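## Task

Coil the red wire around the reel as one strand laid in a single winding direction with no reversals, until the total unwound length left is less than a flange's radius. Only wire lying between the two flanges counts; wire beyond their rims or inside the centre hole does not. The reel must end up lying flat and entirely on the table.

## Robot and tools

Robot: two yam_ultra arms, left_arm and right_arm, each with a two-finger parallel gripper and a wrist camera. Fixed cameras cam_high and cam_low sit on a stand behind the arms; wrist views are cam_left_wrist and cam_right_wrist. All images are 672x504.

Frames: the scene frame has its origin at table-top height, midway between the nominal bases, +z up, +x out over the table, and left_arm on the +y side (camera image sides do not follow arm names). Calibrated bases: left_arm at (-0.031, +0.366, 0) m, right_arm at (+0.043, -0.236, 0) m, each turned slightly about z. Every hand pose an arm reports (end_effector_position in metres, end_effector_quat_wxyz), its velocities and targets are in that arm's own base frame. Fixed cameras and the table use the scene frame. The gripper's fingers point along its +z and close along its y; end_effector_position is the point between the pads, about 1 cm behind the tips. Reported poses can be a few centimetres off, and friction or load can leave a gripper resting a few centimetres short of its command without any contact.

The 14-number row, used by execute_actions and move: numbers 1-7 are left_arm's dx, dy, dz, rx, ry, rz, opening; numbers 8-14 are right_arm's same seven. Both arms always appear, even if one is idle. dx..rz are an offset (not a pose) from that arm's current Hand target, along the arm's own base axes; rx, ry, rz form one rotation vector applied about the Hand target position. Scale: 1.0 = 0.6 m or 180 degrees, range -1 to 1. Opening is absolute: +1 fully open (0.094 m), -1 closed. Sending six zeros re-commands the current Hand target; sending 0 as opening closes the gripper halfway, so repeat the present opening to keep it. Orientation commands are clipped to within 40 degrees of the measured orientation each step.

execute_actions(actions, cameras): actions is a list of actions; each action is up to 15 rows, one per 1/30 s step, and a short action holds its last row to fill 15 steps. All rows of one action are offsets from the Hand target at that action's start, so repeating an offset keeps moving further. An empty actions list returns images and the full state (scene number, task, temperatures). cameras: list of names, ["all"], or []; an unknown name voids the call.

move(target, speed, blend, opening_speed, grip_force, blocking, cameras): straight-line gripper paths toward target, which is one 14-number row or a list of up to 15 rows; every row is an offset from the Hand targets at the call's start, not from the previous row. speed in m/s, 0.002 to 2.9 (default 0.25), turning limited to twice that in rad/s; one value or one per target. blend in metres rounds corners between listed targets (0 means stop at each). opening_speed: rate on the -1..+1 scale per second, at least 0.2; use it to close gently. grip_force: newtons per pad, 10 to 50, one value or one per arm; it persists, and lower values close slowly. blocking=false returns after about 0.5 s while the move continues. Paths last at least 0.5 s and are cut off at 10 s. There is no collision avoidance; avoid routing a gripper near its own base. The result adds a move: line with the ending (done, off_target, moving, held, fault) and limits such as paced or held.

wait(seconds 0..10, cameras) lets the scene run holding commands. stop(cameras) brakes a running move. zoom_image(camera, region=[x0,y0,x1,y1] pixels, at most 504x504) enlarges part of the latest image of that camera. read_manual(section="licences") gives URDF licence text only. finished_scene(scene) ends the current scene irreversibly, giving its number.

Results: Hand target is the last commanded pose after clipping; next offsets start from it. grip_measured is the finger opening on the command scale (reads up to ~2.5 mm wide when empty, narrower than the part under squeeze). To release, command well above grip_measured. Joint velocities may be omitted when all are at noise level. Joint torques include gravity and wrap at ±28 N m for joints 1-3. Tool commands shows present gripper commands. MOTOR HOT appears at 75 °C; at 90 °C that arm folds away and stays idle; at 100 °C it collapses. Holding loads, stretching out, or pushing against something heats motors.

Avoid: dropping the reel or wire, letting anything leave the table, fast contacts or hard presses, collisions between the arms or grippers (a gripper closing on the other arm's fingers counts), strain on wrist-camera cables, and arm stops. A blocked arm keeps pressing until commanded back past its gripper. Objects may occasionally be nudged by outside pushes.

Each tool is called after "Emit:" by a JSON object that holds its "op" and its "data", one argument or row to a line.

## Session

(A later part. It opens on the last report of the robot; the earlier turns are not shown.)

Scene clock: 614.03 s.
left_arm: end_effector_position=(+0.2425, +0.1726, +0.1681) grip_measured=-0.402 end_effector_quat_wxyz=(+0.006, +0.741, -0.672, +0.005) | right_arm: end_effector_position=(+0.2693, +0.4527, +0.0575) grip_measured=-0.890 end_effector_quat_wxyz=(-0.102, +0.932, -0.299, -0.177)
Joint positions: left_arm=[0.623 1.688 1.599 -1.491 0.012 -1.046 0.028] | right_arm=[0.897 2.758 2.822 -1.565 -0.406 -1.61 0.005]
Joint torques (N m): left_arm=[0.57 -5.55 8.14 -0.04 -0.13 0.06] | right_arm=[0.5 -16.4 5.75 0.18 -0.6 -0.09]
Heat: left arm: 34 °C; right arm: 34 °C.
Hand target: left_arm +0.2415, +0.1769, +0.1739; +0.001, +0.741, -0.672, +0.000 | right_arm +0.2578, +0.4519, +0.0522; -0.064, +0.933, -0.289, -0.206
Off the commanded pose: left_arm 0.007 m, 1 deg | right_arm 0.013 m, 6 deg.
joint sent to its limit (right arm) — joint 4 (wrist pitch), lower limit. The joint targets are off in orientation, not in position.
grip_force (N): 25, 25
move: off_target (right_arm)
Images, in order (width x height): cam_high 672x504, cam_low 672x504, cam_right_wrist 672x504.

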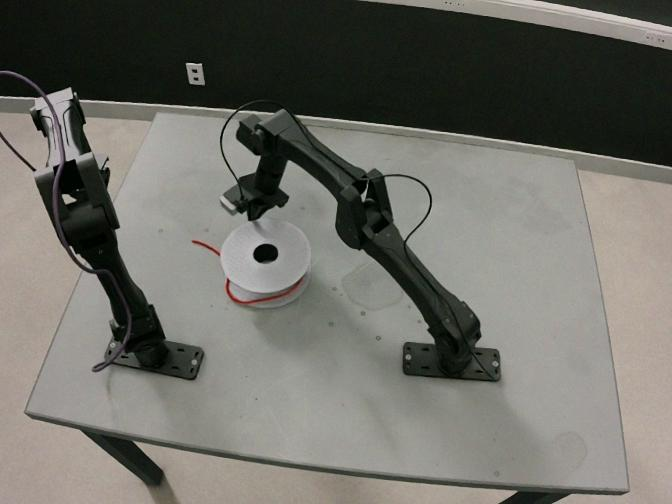

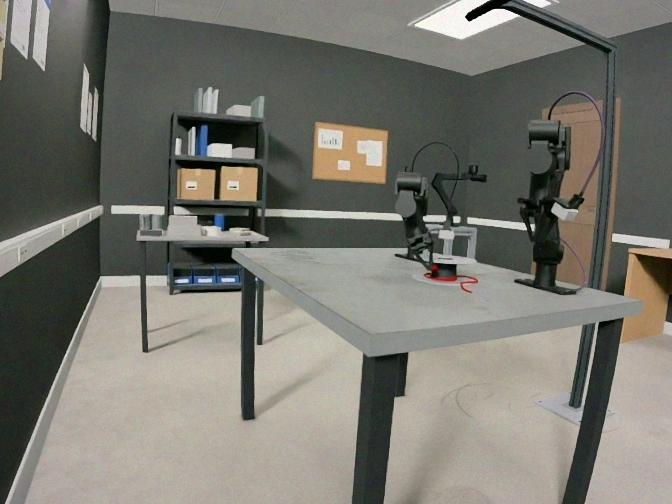

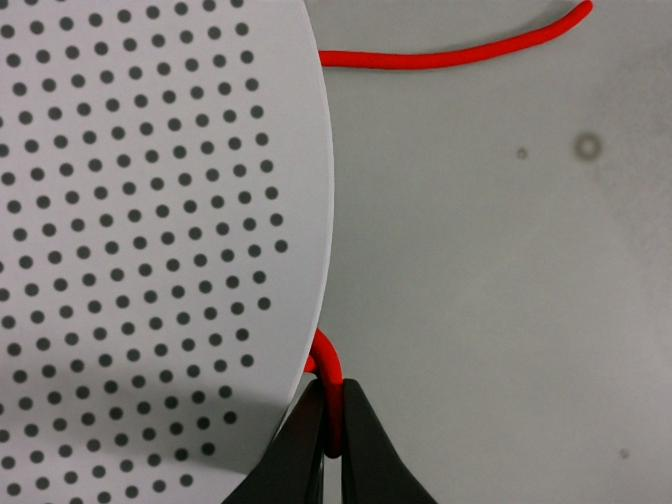

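Emit:
{"op": "move", "data": {
  "target": [
    [0,0,0,0,0,0,-0.4,-0.02,-0.012,-0.04,0,0,0,-0.93],
    [0,0,0,0,0,0,-0.4,-0.02,-0.012,-0.04,0,0,0,-0.3],
    [0,0,0,0,0,0,-0.4,0.06,0.03,-0.02,0,0,0,-0.3],
    [0,0,0,0,0,0,-0.4,0.06,0.03,0.15,0,0,0,-0.3]
  ],
  "speed": [0.04,0.04,0.06,0.15],
  "cameras": ["cam_right_wrist","cam_low","cam_high"]
}}

Emit:
{"op": "zoom_image", "data": {
  "camera": "cam_low",
  "region": [410, 245, 490, 300]
}}

Emit:
{"op": "zoom_image", "data": {
  "camera": "cam_high",
  "region": [180, 200, 330, 320]
}}

Scene clock: 622.80 s.
left_arm: end_effector_position=(+0.2425, +0.1726, +0.1681) grip_measured=-0.402 end_effector_quat_wxyz=(+0.006, +0.741, -0.672, +0.005) | right_arm: end_effector_position=(+0.2933, +0.4711, +0.1251) grip_measured=-0.302 end_effector_quat_wxyz=(-0.205, +0.915, -0.313, -0.153)
Joint positions: left_arm=[0.623 1.688 1.599 -1.491 0.012 -1.046 0.028] | right_arm=[0.876 2.655 2.853 -1.474 -0.431 -1.541 0.033]
Joint torques (N m): left_arm=[0.55 -5.55 8.13 -0.05 -0.14 0.07] | right_arm=[-0.91 -18.48 8.28 0.68 -0.54 0.1]
Heat: left arm: 34 °C; right arm: 37 °C.
Hand target: left_arm +0.2415, +0.1769, +0.1739; +0.001, +0.741, -0.672, +0.000 | right_arm +0.2938, +0.4699, +0.1422; -0.064, +0.932, -0.290, -0.206
Off the commanded pose: left_arm 0.007 m, 1 deg | right_arm 0.017 m, 18 deg.
elbow stopped short (right arm): the move would have taken joint 3 (elbow) straighter than the controller allows.
grip_force (N): 25, 25
move: off_target (right_arm); target 2's new opening was sent with right_arm's hand 0.014 m and 2 deg from that target
Images, in order (width x height): cam_high 672x504, cam_low 672x504, cam_right_wrist 672x504.

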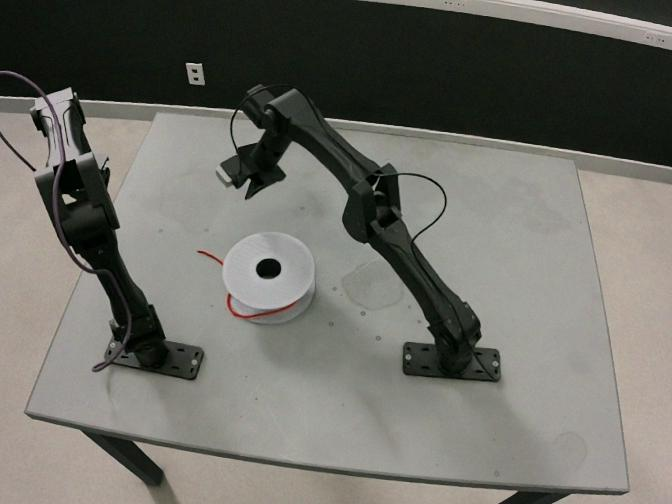

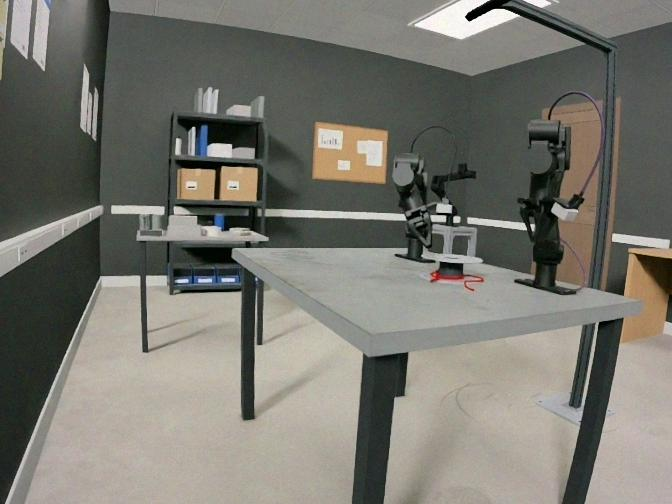

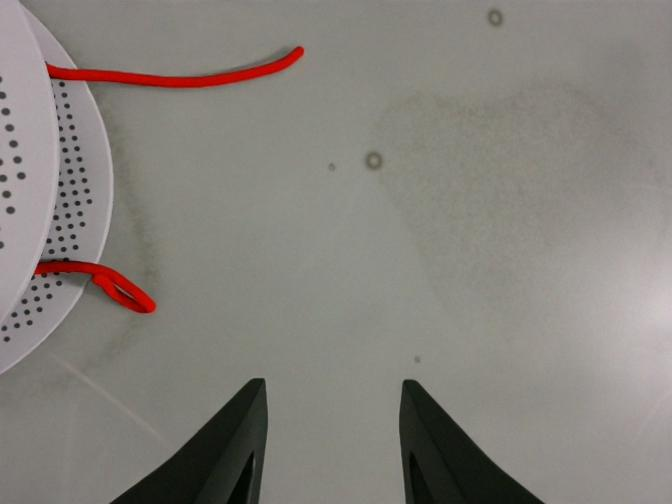

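Scaled by 6.300 from the camera's 672x504 image, which has a finer 960x720 frame.

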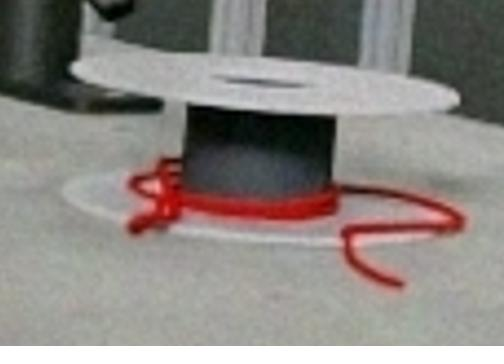

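Scaled by 3.360 from the camera's 672x504 image, which has a finer 960x720 frame.

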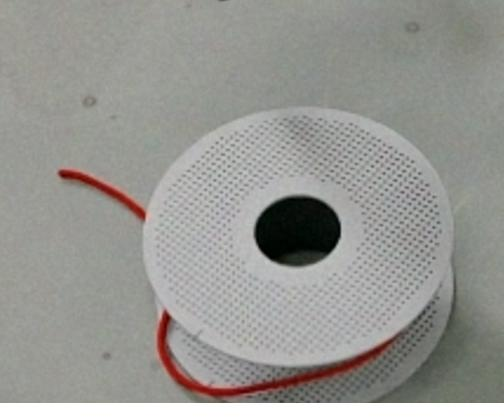

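Emit:
{"op": "move", "data": {
  "target": [
    [0,0,0,0,0,0,-0.4,-0.223,-0.117,0.01,-0.168,0.021,-0.684,-0.8]
  ],
  "speed": [0.3],
  "cameras": ["cam_right_wrist","cam_high"]
}}

Scene clock: 637.57 s.
left_arm: end_effector_position=(+0.2425, +0.1726, +0.1681) grip_measured=-0.402 end_effector_quat_wxyz=(+0.006, +0.741, -0.672, +0.005) | right_arm: end_effector_position=(+0.1637, +0.4011, +0.1546) grip_measured=-0.798 end_effector_quat_wxyz=(+0.018, -0.176, +0.984, +0.025)
Joint positions: left_arm=[0.623 1.688 1.599 -1.491 0.012 -1.046 0.028] | right_arm=[1.183 2.208 2.265 -1.567 0.004 0.829 0.009]
Joint torques (N m): left_arm=[0.57 -5.53 8.13 -0.05 -0.13 0.07] | right_arm=[0.54 -12.01 7.24 0.17 -0.03 0.09]
Motor temperatures (°C): left_arm=[27 32 34 25 23 24 24] | right_arm=[23 41 29 28 23 24 23]
Heat: left arm: 34 °C; right arm: 41 °C.
Hand target: left_arm +0.2415, +0.1769, +0.1739; +0.001, +0.741, -0.672, +0.000 | right_arm +0.1599, +0.3997, +0.1481; +0.001, -0.174, +0.985, +0.000
Off the commanded pose: left_arm 0.007 m, 1 deg | right_arm 0.008 m, 3 deg.
joint sent to its limit (right arm) — joint 4 (wrist pitch), lower limit. The joint targets still meet the commanded pose.
grip_force (N): 25, 25
move: off_target (right_arm)
Images, in order (width x height): cam_high 672x504, cam_right_wrist 672x504.

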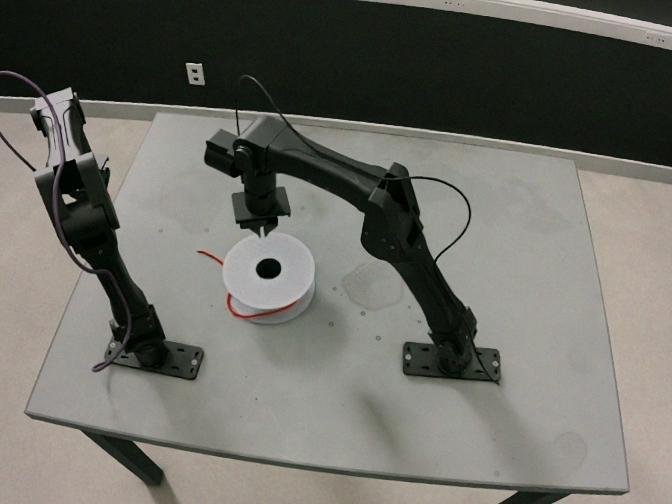

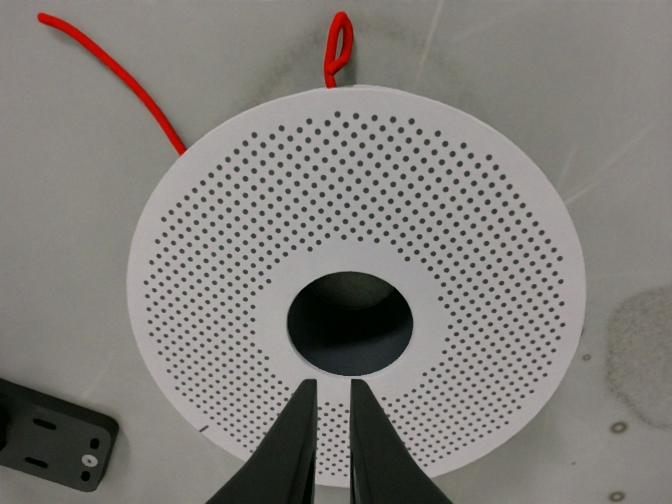

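Emit:
{"op": "move", "data": {
  "target": [
    [0,0,0,0,0,0,-0.4,-0.04,-0.026,-0.06,0,0,0,-0.85]
  ],
  "speed": [0.15],
  "cameras": ["cam_right_wrist"]
}}

Scene clock: 643.60 s.
left_arm: end_effector_position=(+0.2425, +0.1726, +0.1681) grip_measured=-0.402 end_effector_quat_wxyz=(+0.006, +0.741, -0.672, +0.005) | right_arm: end_effector_position=(+0.1375, +0.3835, +0.1031) grip_measured=-0.848 end_effector_quat_wxyz=(-0.006, -0.177, +0.984, -0.014)
Joint positions: left_arm=[0.623 1.688 1.599 -1.491 0.012 -1.046 0.028] | right_arm=[1.226 2.144 1.956 -1.413 0.004 0.87 0.007]
Joint torques (N m): left_arm=[0.55 -5.56 8.14 -0.06 -0.13 0.07] | right_arm=[0.23 -15.98 5.9 0.27 -0.05 0.08]
Heat: left arm: 34 °C; right arm: 40 °C.
Hand target: left_arm +0.2415, +0.1769, +0.1739; +0.001, +0.741, -0.672, +0.000 | right_arm +0.1360, +0.3841, +0.1121; +0.001, -0.174, +0.985, +0.000
Off the commanded pose: left_arm 0.007 m, 1 deg | right_arm 0.009 m, 2 deg.
grip_force (N): 25, 25
move: done
Images, in order (width x height): cam_right_wrist 672x504.

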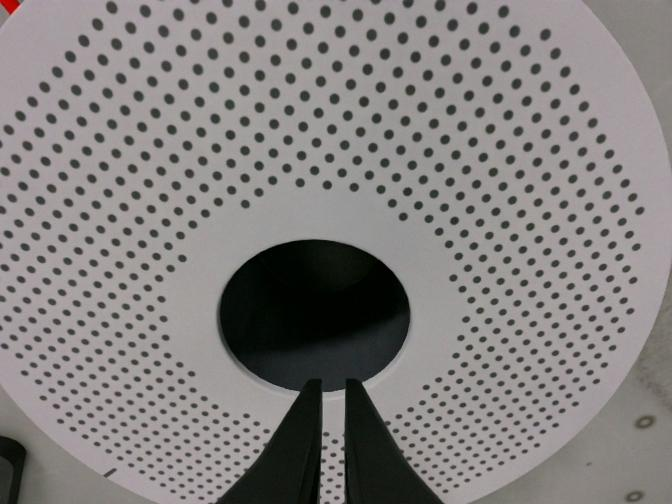

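Emit:
{"op": "move", "data": {
  "target": [
    [0.0325,-0.353,-0.067,0,0,-0.12,-0.4,0.0065,0.0128,0,0,0,0,-0.85],
    [0.0325,-0.353,-0.067,0,0,-0.12,-0.4,0.0065,0.0128,-0.112,0,0,0,-0.85],
    [0.0325,-0.353,-0.067,0,0,-0.12,-0.4,0.0065,0.0128,-0.112,0,0,0,-0.05]
  ],
  "speed": [0.25,0.08,0.1],
  "cameras": ["cam_left_wrist","cam_high"]
}}

Scene clock: 652.37 s.
left_arm: end_effector_position=(+0.2593, -0.0369, +0.1347) grip_measured=-0.402 end_effector_quat_wxyz=(-0.008, -0.599, +0.801, -0.002) | right_arm: end_effector_position=(+0.1406, +0.3935, +0.0683) grip_measured=-0.064 end_effector_quat_wxyz=(+0.011, -0.176, +0.984, +0.018)
Joint positions: left_arm=[-0.135 1.541 1.311 -1.35 0.015 -1.419 0.028] | right_arm=[1.226 2.116 1.773 -1.187 0.001 0.871 0.044]
Joint torques (N m): left_arm=[-0.09 -4.63 5.34 0.23 -0.16 -0.09] | right_arm=[0.08 -9.4 5.31 0.56 -0.02 0.08]
Heat: left arm: 34 °C; right arm: 41 °C.
Hand target: left_arm +0.2610, -0.0349, +0.1337; -0.001, -0.602, +0.799, +0.000 | right_arm +0.1398, +0.3917, +0.0449; +0.001, -0.174, +0.985, +0.000
Off the commanded pose: left_arm 0.003 m, 1 deg | right_arm 0.023 m, 2 deg.
grip_force (N): 25, 25
move: off_target (right_arm)
Images, in order (width x height): cam_high 672x504, cam_left_wrist 672x504.

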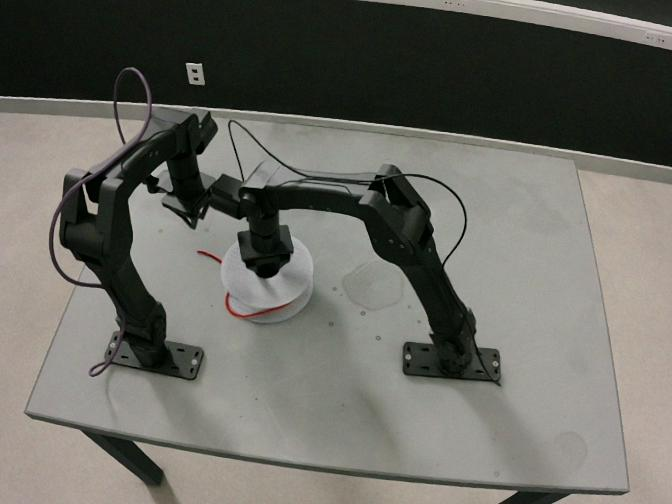

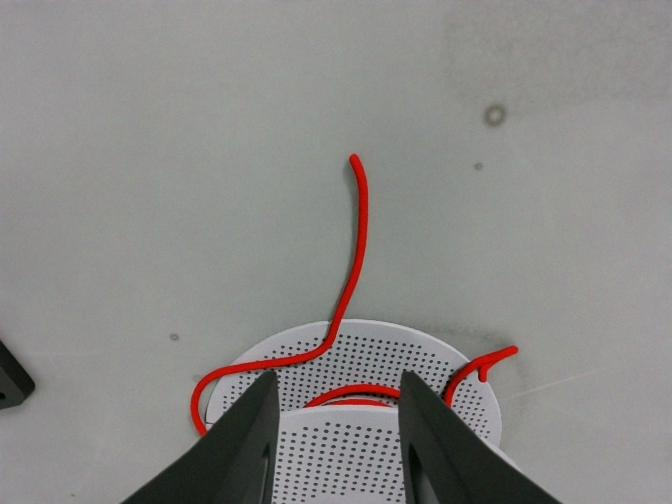

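Emit:
{"op": "move", "data": {
  "target": [
    [0,0,0,0,0,0,-0.4,0.02,-0.02,0.02,0,0,0,0.05],
    [0,0.1,0.03,0,0,0,-0.4,0.14,-0.16,0.02,0,0,0,0.05]
  ],
  "speed": [0.05,0.05],
  "blend": [0.01,0],
  "cameras": ["cam_left_wrist","cam_high","cam_low"]
}}

Scene clock: 660.33 s.
left_arm: end_effector_position=(+0.2590, +0.0209, +0.1441) grip_measured=-0.402 end_effector_quat_wxyz=(-0.010, -0.602, +0.798, -0.001) | right_arm: end_effector_position=(+0.2198, +0.3103, +0.0687) grip_measured=-0.038 end_effector_quat_wxyz=(+0.003, -0.175, +0.984, +0.024)
Joint positions: left_arm=[0.085 1.541 1.348 -1.394 0.013 -1.206 0.028] | right_arm=[0.938 1.97 1.558 -1.122 -0.03 0.587 0.045]
Joint torques (N m): left_arm=[0.55 -4.77 8.36 -0.05 -0.14 0.08] | right_arm=[-1.57 -10.92 4.3 0.35 0.28 -0.2]
Heat: left arm: 34 °C; right arm: 41 °C.
Hand target: left_arm +0.2610, +0.0250, +0.1517; -0.001, -0.602, +0.799, +0.000 | right_arm +0.2239, +0.2958, +0.0569; +0.001, -0.174, +0.985, +0.000
Off the commanded pose: left_arm 0.009 m, 1 deg | right_arm 0.019 m, 3 deg.
grip_force (N): 25, 25
move: off_target (right_arm)
Images, in order (width x height): cam_high 672x504, cam_low 672x504, cam_left_wrist 672x504.

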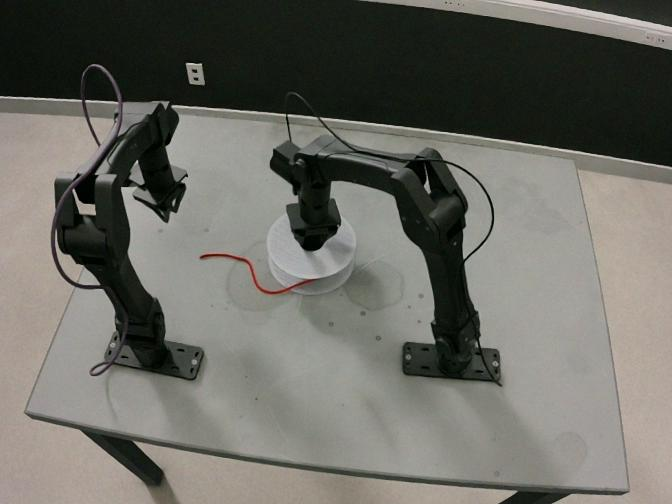

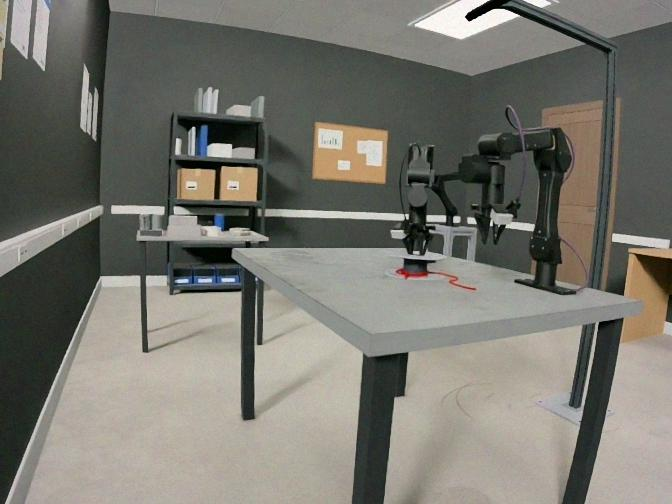

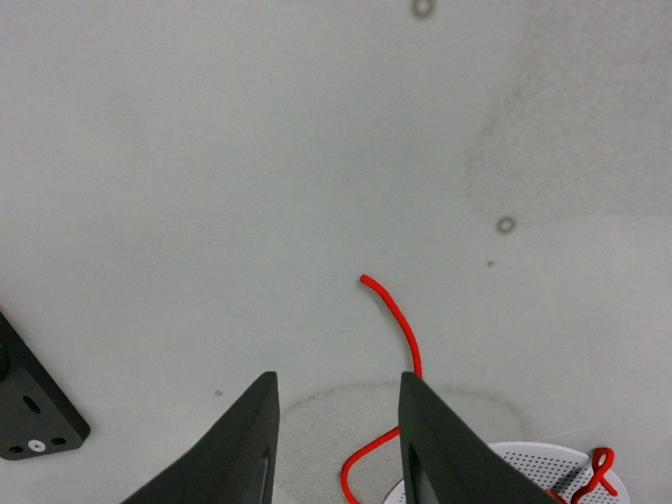

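Emit:
{"op": "move", "data": {
  "target": [
    [0.013,-0.085,-0.1,0,0,-0.744,-0.4,0,0,0,0,0,0,0.05]
  ],
  "speed": [0.3],
  "cameras": ["cam_left_wrist"]
}}

Scene clock: 669.80 s.
left_arm: end_effector_position=(+0.2676, -0.0238, +0.0951) grip_measured=-0.402 end_effector_quat_wxyz=(-0.001, +0.493, +0.870, +0.001) | right_arm: end_effector_position=(+0.2198, +0.3103, +0.0687) grip_measured=-0.038 end_effector_quat_wxyz=(+0.003, -0.175, +0.984, +0.024)
Joint positions: left_arm=[-0.094 1.569 1.182 -1.184 -0.003 0.936 0.028] | right_arm=[0.938 1.97 1.558 -1.122 -0.03 0.587 0.045]
Joint torques (N m): left_arm=[-0.57 -4.33 5.14 0.29 0 0.06] | right_arm=[-1.52 -10.95 4.29 0.35 0.29 -0.18]
Heat: left arm: 34 °C; right arm: 40 °C.
Hand target: left_arm +0.2689, -0.0260, +0.0917; +0.000, +0.499, +0.866, +0.001 | right_arm +0.2239, +0.2958, +0.0569; +0.001, -0.174, +0.985, +0.000
Off the commanded pose: left_arm 0.004 m, 1 deg | right_arm 0.019 m, 3 deg.
grip_force (N): 25, 25
move: off_target (right_arm)
Images, in order (width x height): cam_left_wrist 672x504.

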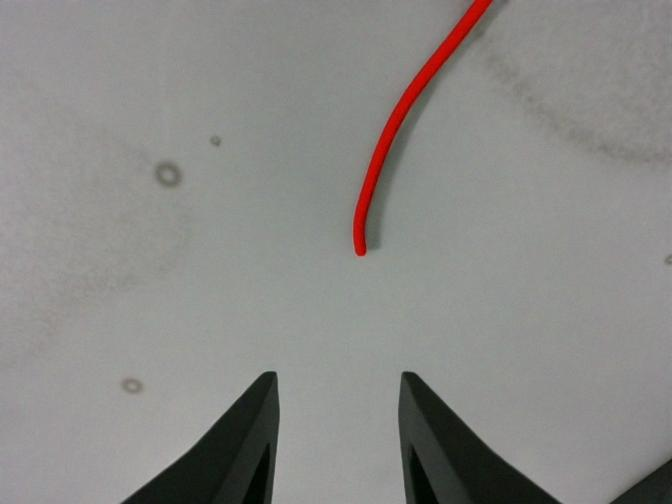

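Emit:
{"op": "move", "data": {
  "target": [
    [-0.002,-0.029,-0.137,0,0,0,-0.4,0,0,0,0,0,0,0.05],
    [-0.002,-0.029,-0.137,0,0,0,-0.93,0,0,0,0,0,0,0.05],
    [-0.002,-0.029,-0.09,0,0,0,-0.93,0,0,0,0,0,0,0.05]
  ],
  "speed": [0.12,0.1,0.1],
  "cameras": ["cam_left_wrist"]
}}

Scene clock: 675.57 s.
left_arm: end_effector_position=(+0.2606, -0.0393, +0.0256) grip_measured=-0.923 end_effector_quat_wxyz=(-0.018, +0.499, +0.867, -0.004) | right_arm: end_effector_position=(+0.2198, +0.3103, +0.0687) grip_measured=-0.038 end_effector_quat_wxyz=(+0.003, -0.175, +0.984, +0.024)
Joint positions: left_arm=[-0.158 1.661 0.989 -0.935 -0.006 0.887 0.004] | right_arm=[0.938 1.97 1.558 -1.122 -0.03 0.587 0.045]
Joint torques (N m): left_arm=[-0.65 -7.09 7.56 -0.07 0.04 -0.06] | right_arm=[-1.52 -10.99 4.37 0.37 0.26 -0.17]
Heat: left arm: 33 °C; right arm: 40 °C.
Hand target: left_arm +0.2677, -0.0433, +0.0377; +0.000, +0.499, +0.866, +0.001 | right_arm +0.2239, +0.2958, +0.0569; +0.001, -0.174, +0.985, +0.000
Off the commanded pose: left_arm 0.015 m, 2 deg | right_arm 0.019 m, 3 deg.
grip_force (N): 25, 25
move: off_target (left_arm, right_arm)
Images, in order (width x height): cam_left_wrist 672x504.

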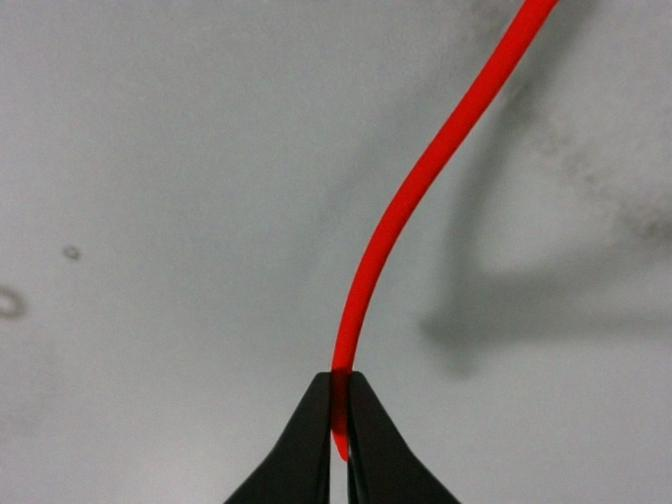

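Emit:
{"op": "move", "data": {
  "target": [
    [-0.01,0.06,0.05,0,0,-0.15,-0.93,0,0,0,0,0,0,0.05]
  ],
  "speed": [0.08],
  "cameras": ["cam_left_wrist","cam_high","cam_low"]
}}

Emit:
{"op": "zoom_image", "data": {
  "camera": "cam_low",
  "region": [370, 235, 490, 295]
}}

Emit:
{"op": "zoom_image", "data": {
  "camera": "cam_high",
  "region": [170, 190, 370, 310]
}}

Scene clock: 680.67 s.
left_arm: end_effector_position=(+0.2558, -0.0083, +0.0546) grip_measured=-0.923 end_effector_quat_wxyz=(-0.015, +0.687, +0.726, -0.009) | right_arm: end_effector_position=(+0.2198, +0.3103, +0.0687) grip_measured=-0.038 end_effector_quat_wxyz=(+0.003, -0.175, +0.984, +0.024)
Joint positions: left_arm=[-0.041 1.589 1.036 -1.053 -0.006 1.475 0.004] | right_arm=[0.938 1.97 1.558 -1.122 -0.03 0.587 0.045]
Joint torques (N m): left_arm=[0.65 -6.79 7.99 -0.11 0.04 0.09] | right_arm=[-1.54 -11.02 4.34 0.33 0.28 -0.17]
Heat: left arm: 34 °C; right arm: 40 °C.
Hand target: left_arm +0.2616, -0.0073, +0.0677; +0.000, +0.688, +0.726, +0.001 | right_arm +0.2239, +0.2958, +0.0569; +0.001, -0.174, +0.985, +0.000
Off the commanded pose: left_arm 0.014 m, 2 deg | right_arm 0.019 m, 3 deg.
grip_force (N): 25, 25
move: off_target (left_arm, right_arm)
Images, in order (width x height): cam_high 672x504, cam_low 672x504, cam_left_wrist 672x504.

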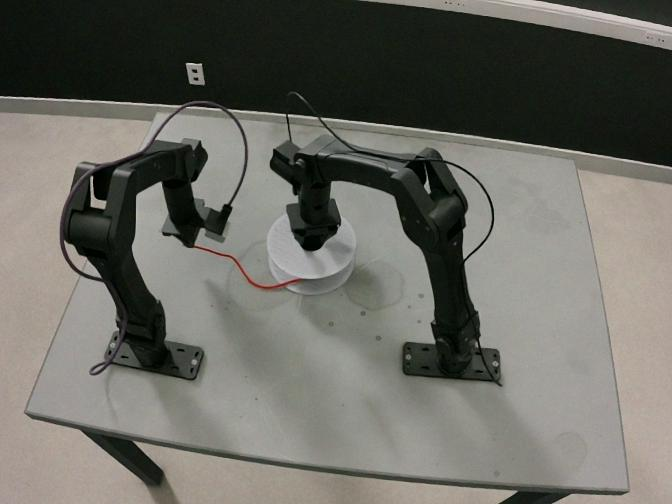

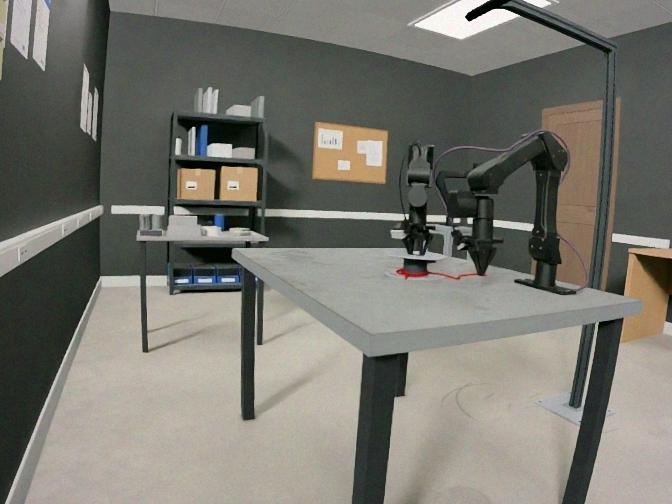

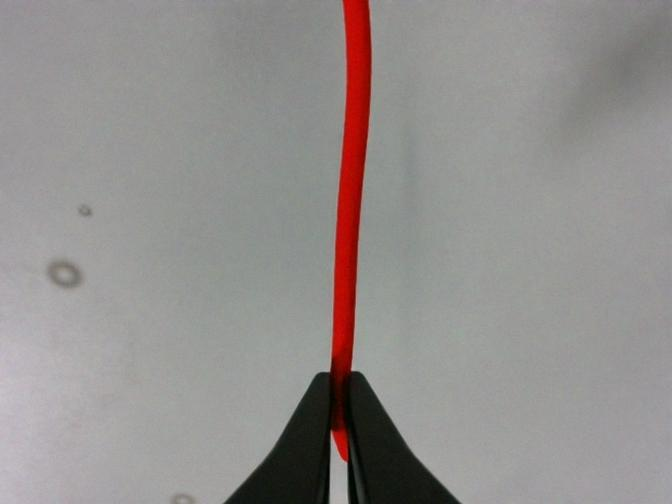

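Scaled by 4.200 from the camera's 672x504 image, which has a finer 960x720 frame.

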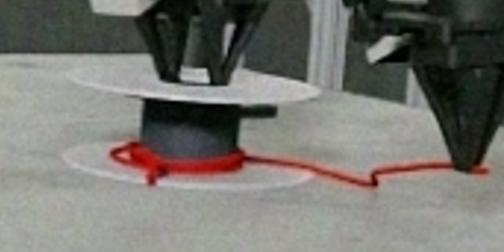

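Scaled by 2.520 from the camera's 672x504 image, which has a finer 960x720 frame.

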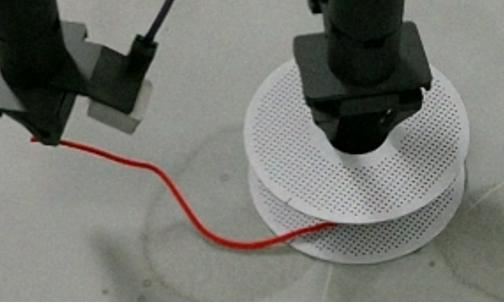

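Emit:
{"op": "move", "data": {
  "target": [
    [0.0,0.1,0.01,0,0,0,-0.93,0,0,0,0,0,0,0.1],
    [0.0,0.05,0.02,0,0,0,-0.93,0,0,0,0,0,0.33,0.1]
  ],
  "speed": [0.08,0.2],
  "cameras": ["cam_high","cam_low"]
}}

Emit:
{"op": "zoom_image", "data": {
  "camera": "cam_low",
  "region": [370, 235, 490, 295]
}}

Emit:
{"op": "zoom_image", "data": {
  "camera": "cam_high",
  "region": [170, 190, 370, 310]
}}

Scene clock: 686.93 s.
left_arm: end_effector_position=(+0.2553, +0.0205, +0.0653) grip_measured=-0.923 end_effector_quat_wxyz=(-0.008, +0.688, +0.725, -0.019) | right_arm: end_effector_position=(+0.2263, +0.3131, +0.0703) grip_measured=-0.013 end_effector_quat_wxyz=(+0.028, -0.630, +0.776, +0.021)
Joint positions: left_arm=[0.086 1.583 1.074 -1.102 0.014 1.604 0.004] | right_arm=[0.93 1.966 1.558 -1.099 -0.026 -0.434 0.046]
Joint torques (N m): left_arm=[-0.34 -6.89 8.43 -0.13 -0.17 -0.06] | right_arm=[-1.01 -10.67 4.44 0.19 0.23 -0.36]
Heat: left arm: 34 °C; right arm: 40 °C.
Hand target: left_arm +0.2616, +0.0226, +0.0796; +0.000, +0.688, +0.726, +0.001 | right_arm +0.2239, +0.2958, +0.0570; +0.001, -0.639, +0.769, +0.000
Off the commanded pose: left_arm 0.016 m, 3 deg | right_arm 0.022 m, 4 deg.
grip_force (N): 25, 25
move: off_target (left_arm, right_arm)
Images, in order (width x height): cam_high 672x504, cam_low 672x504.

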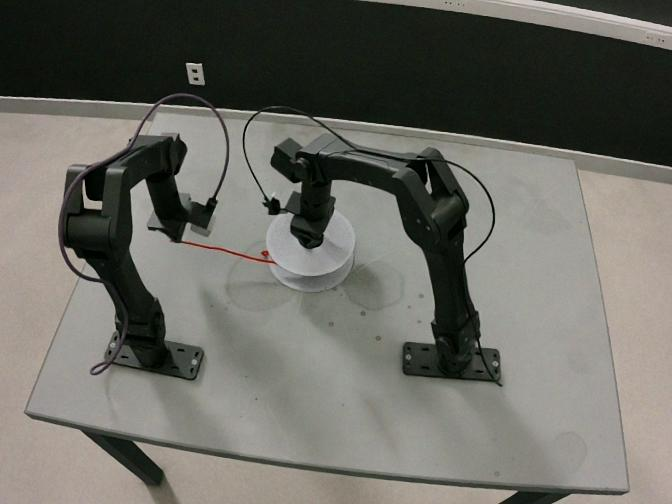

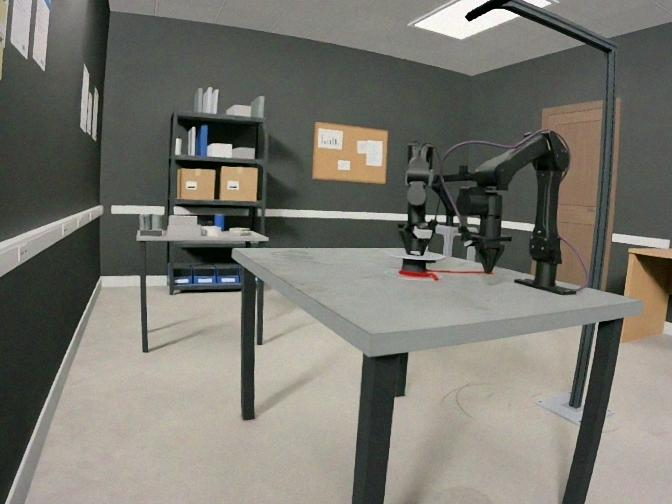

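Scaled by 4.200 from the camera's 672x504 image, which has a finer 960x720 frame.

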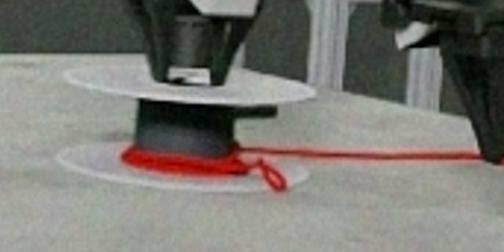

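Scaled by 2.520 from the camera's 672x504 image, which has a finer 960x720 frame.

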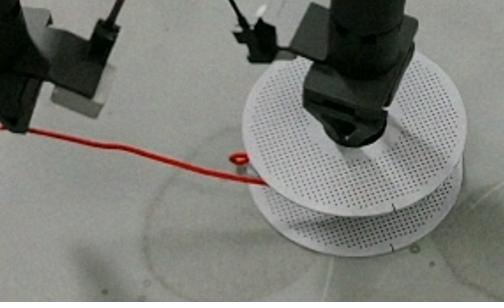

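Emit:
{"op": "move", "data": {
  "target": [
    [0.0,-0.04,0.01,0,0,0,-0.93,0,0,0,0,0,0.2,0.1],
    [0.0,-0.1,0.02,0,0,0,-0.93,0,0,0,0,0,0.45,0.1]
  ],
  "speed": [0.2,0.2],
  "blend": [0.01,0],
  "cameras": ["cam_high","cam_low","cam_left_wrist"]
}}

Emit:
{"op": "zoom_image", "data": {
  "camera": "cam_low",
  "region": [370, 235, 490, 295]
}}

Emit:
{"op": "zoom_image", "data": {
  "camera": "cam_high",
  "region": [170, 190, 370, 310]
}}

Scene clock: 692.80 s.
left_arm: end_effector_position=(+0.2588, -0.0393, +0.0788) grip_measured=-0.923 end_effector_quat_wxyz=(-0.005, +0.688, +0.725, -0.014) | right_arm: end_effector_position=(+0.2265, +0.3130, +0.0727) grip_measured=+0.016 end_effector_quat_wxyz=(-0.038, +0.983, -0.181, +0.002)
Joint positions: left_arm=[-0.143 1.577 1.124 -1.142 0.017 1.376 0.004] | right_arm=[0.928 1.959 1.558 -1.1 -0.03 -1.849 0.048]
Joint torques (N m): left_arm=[-0.29 -6.58 8.2 -0.18 -0.21 -0.04] | right_arm=[-0.88 -10.1 4.63 0.15 0.22 -0.37]
Heat: left arm: 34 °C; right arm: 39 °C.
Hand target: left_arm +0.2617, -0.0373, +0.0917; +0.000, +0.688, +0.726, +0.001 | right_arm +0.2239, +0.2958, +0.0569; +0.000, +0.985, -0.170, -0.001
Off the commanded pose: left_arm 0.013 m, 2 deg | right_arm 0.023 m, 4 deg.
grip_force (N): 25, 25
move: off_target (left_arm, right_arm)
Images, in order (width x height): cam_high 672x504, cam_low 672x504, cam_left_wrist 672x504.

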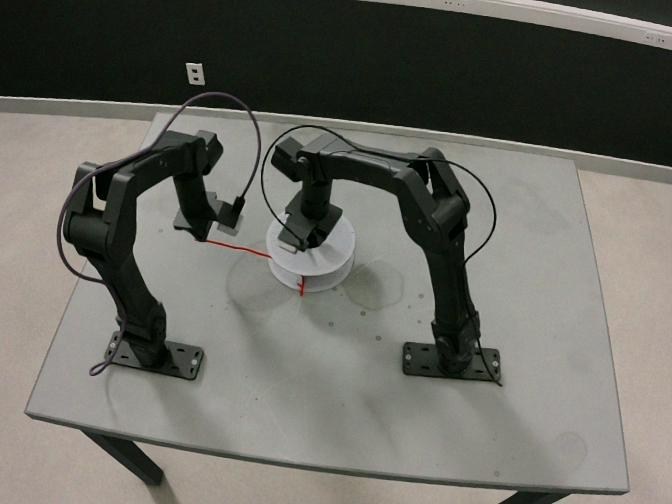

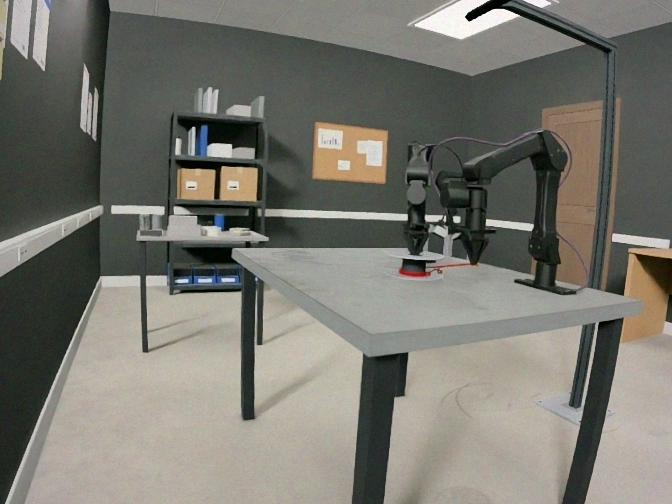

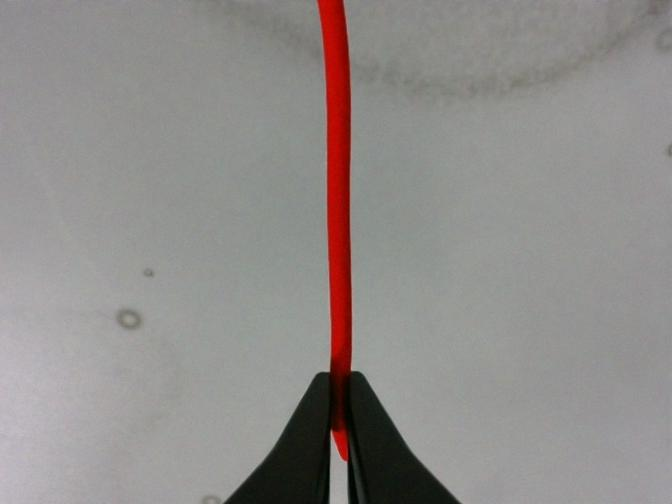

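Scaled by 4.200 from the camera's 672x504 image, which has a finer 960x720 frame.

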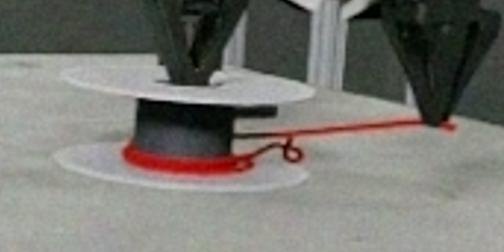

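Scaled by 2.520 from the camera's 672x504 image, which has a finer 960x720 frame.

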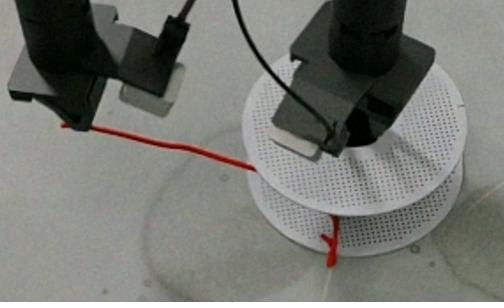

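Emit:
{"op": "move", "data": {
  "target": [
    [0,0,0,0,0,0,-0.93,0.004,0.027,0.0,0,0,0,-0.85],
    [0,0,0,0,0,0,-0.93,0.004,0.027,0.085,0,0,0,-0.85],
    [0,0,0,0,0,0,-0.93,0.004,0.027,0.085,0,0,-0.5,-0.85],
    [0,0,0,0,0,0,-0.93,0.004,0.027,0.085,0,0,0.944,-0.85]
  ],
  "speed": [0.1,0.12,0.6,0.6],
  "blend": [0,0.01,0.01,0],
  "cameras": ["cam_right_wrist","cam_high","cam_low"]
}}

Emit:
{"op": "zoom_image", "data": {
  "camera": "cam_low",
  "region": [370, 235, 490, 295]
}}

Scene clock: 700.13 s.
left_arm: end_effector_position=(+0.2575, -0.0370, +0.0789) grip_measured=-0.923 end_effector_quat_wxyz=(-0.011, +0.687, +0.726, -0.011) | right_arm: end_effector_position=(+0.2267, +0.3112, +0.1047) grip_measured=-0.848 end_effector_quat_wxyz=(-0.004, +0.255, +0.967, +0.004)
Joint positions: left_arm=[-0.143 1.577 1.124 -1.149 0.006 1.373 0.004] | right_arm=[0.934 2.008 1.757 -1.315 -0.01 1.449 0.007]
Joint torques (N m): left_arm=[-0.29 -6.58 8.21 -0.13 -0.09 -0.02] | right_arm=[0.75 -11.48 9.2 0.01 0.11 0.12]
Heat: left arm: 34 °C; right arm: 39 °C.
Hand target: left_arm +0.2617, -0.0373, +0.0917; +0.000, +0.688, +0.726, +0.001 | right_arm +0.2262, +0.3120, +0.1079; +0.001, +0.256, +0.967, -0.001
Off the commanded pose: left_arm 0.013 m, 2 deg | right_arm 0.003 m, 1 deg.
grip_force (N): 25, 25
move: off_target (left_arm)
Images, in order (width x height): cam_high 672x504, cam_low 672x504, cam_right_wrist 672x504.

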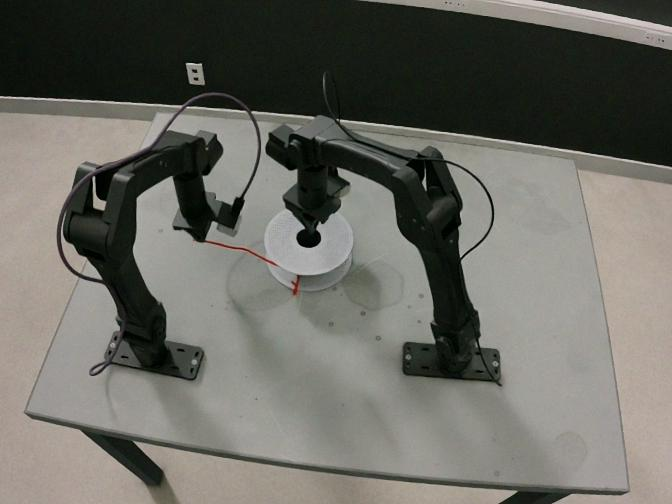

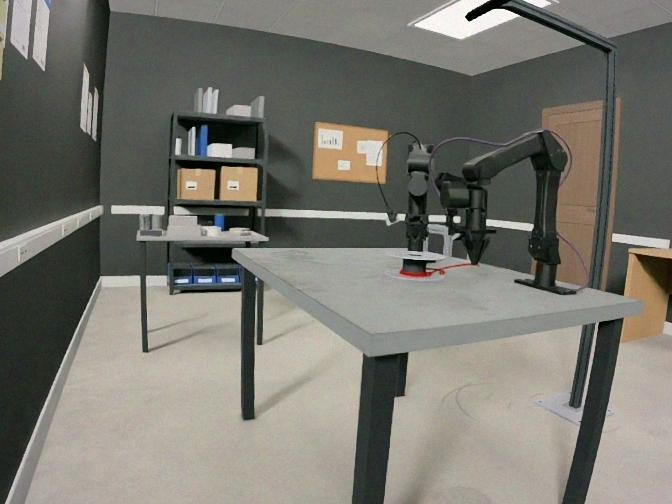

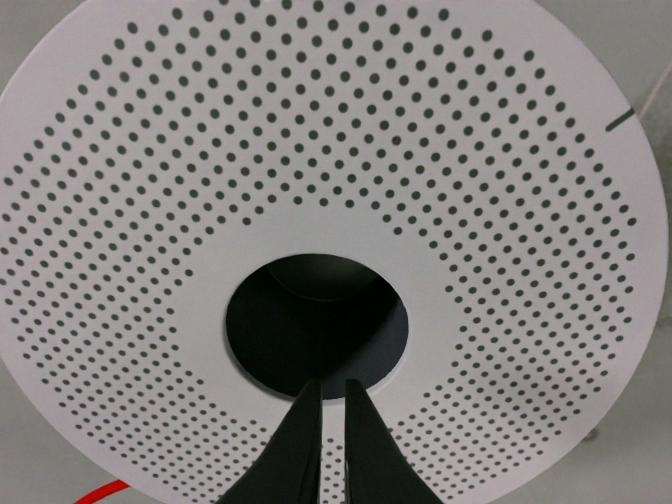

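Scaled by 4.200 from the camera's 672x504 image, which has a finer 960x720 frame.

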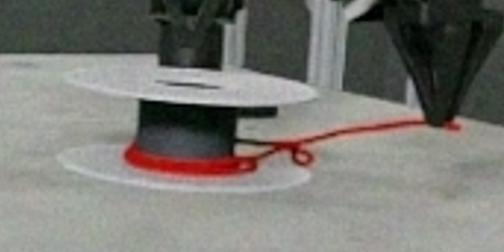

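Emit:
{"op": "move", "data": {
  "target": [
    [0,0.02,0,-0.248,-0.039,0.062,-0.93,0.005,0.007,0.0,0,0,0,-0.85],
    [0,0.02,0,-0.248,-0.039,0.062,-0.93,0.005,0.007,-0.113,0,0,0,-0.85],
    [0,0.02,0,-0.248,-0.039,0.062,-0.93,0.005,0.007,-0.113,0,0,0,0.0]
  ],
  "speed": [0.15,0.08,0.1],
  "blend": [0.005,0,0],
  "cameras": ["cam_left_wrist","cam_high","cam_low"]
}}

Emit:
{"op": "zoom_image", "data": {
  "camera": "cam_low",
  "region": [370, 235, 490, 295]
}}

Scene clock: 710.37 s.
left_arm: end_effector_position=(+0.2610, -0.0243, +0.0913) grip_measured=-0.923 end_effector_quat_wxyz=(+0.294, +0.567, +0.735, -0.227) | right_arm: end_effector_position=(+0.2315, +0.3230, +0.0678) grip_measured=-0.039 end_effector_quat_wxyz=(+0.006, +0.252, +0.967, +0.033)
Joint positions: left_arm=[0.393 1.582 0.972 -1.09 0.753 1.758 0.004] | right_arm=[0.941 2.01 1.611 -1.107 -0.013 1.452 0.045]
Joint torques (N m): left_arm=[0.7 -4 4.81 -0.06 0.69 0.1] | right_arm=[0.13 -7.86 4.86 0.5 0.13 0.1]
Heat: left arm: 34 °C; right arm: 39 °C.
Hand target: left_arm +0.2616, -0.0254, +0.0916; +0.304, +0.563, +0.732, -0.233 | right_arm +0.2293, +0.3162, +0.0401; +0.001, +0.256, +0.967, +0.000
Off the commanded pose: left_arm 0.001 m, 1 deg | right_arm 0.029 m, 4 deg.
grip_force (N): 25, 25
move: off_target (right_arm); target 3's new opening was sent with right_arm's hand 0.014 m and 2 deg from that target
Images, in order (width x height): cam_high 672x504, cam_low 672x504, cam_left_wrist 672x504.

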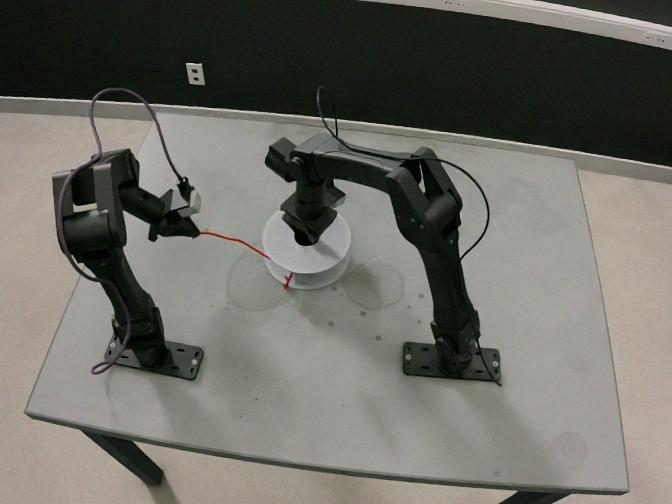

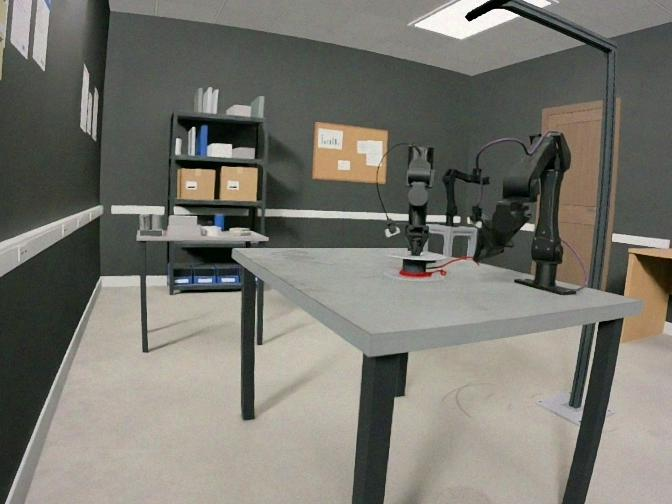

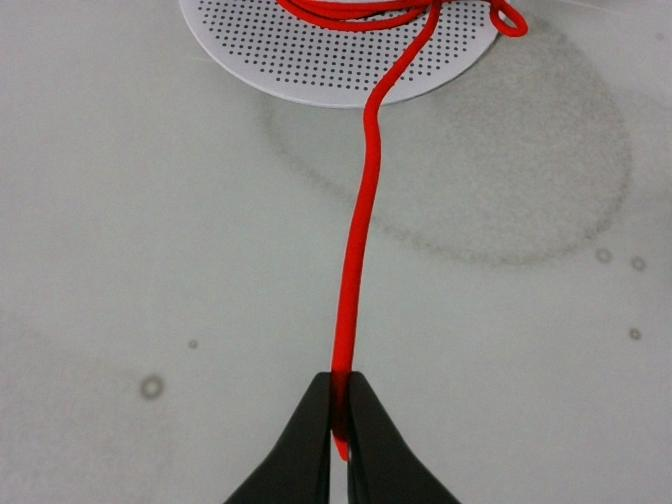

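Scaled by 4.200 from the camera's 672x504 image, which has a finer 960x720 frame.

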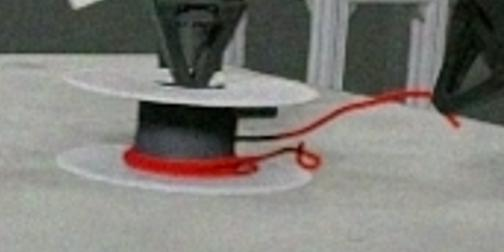

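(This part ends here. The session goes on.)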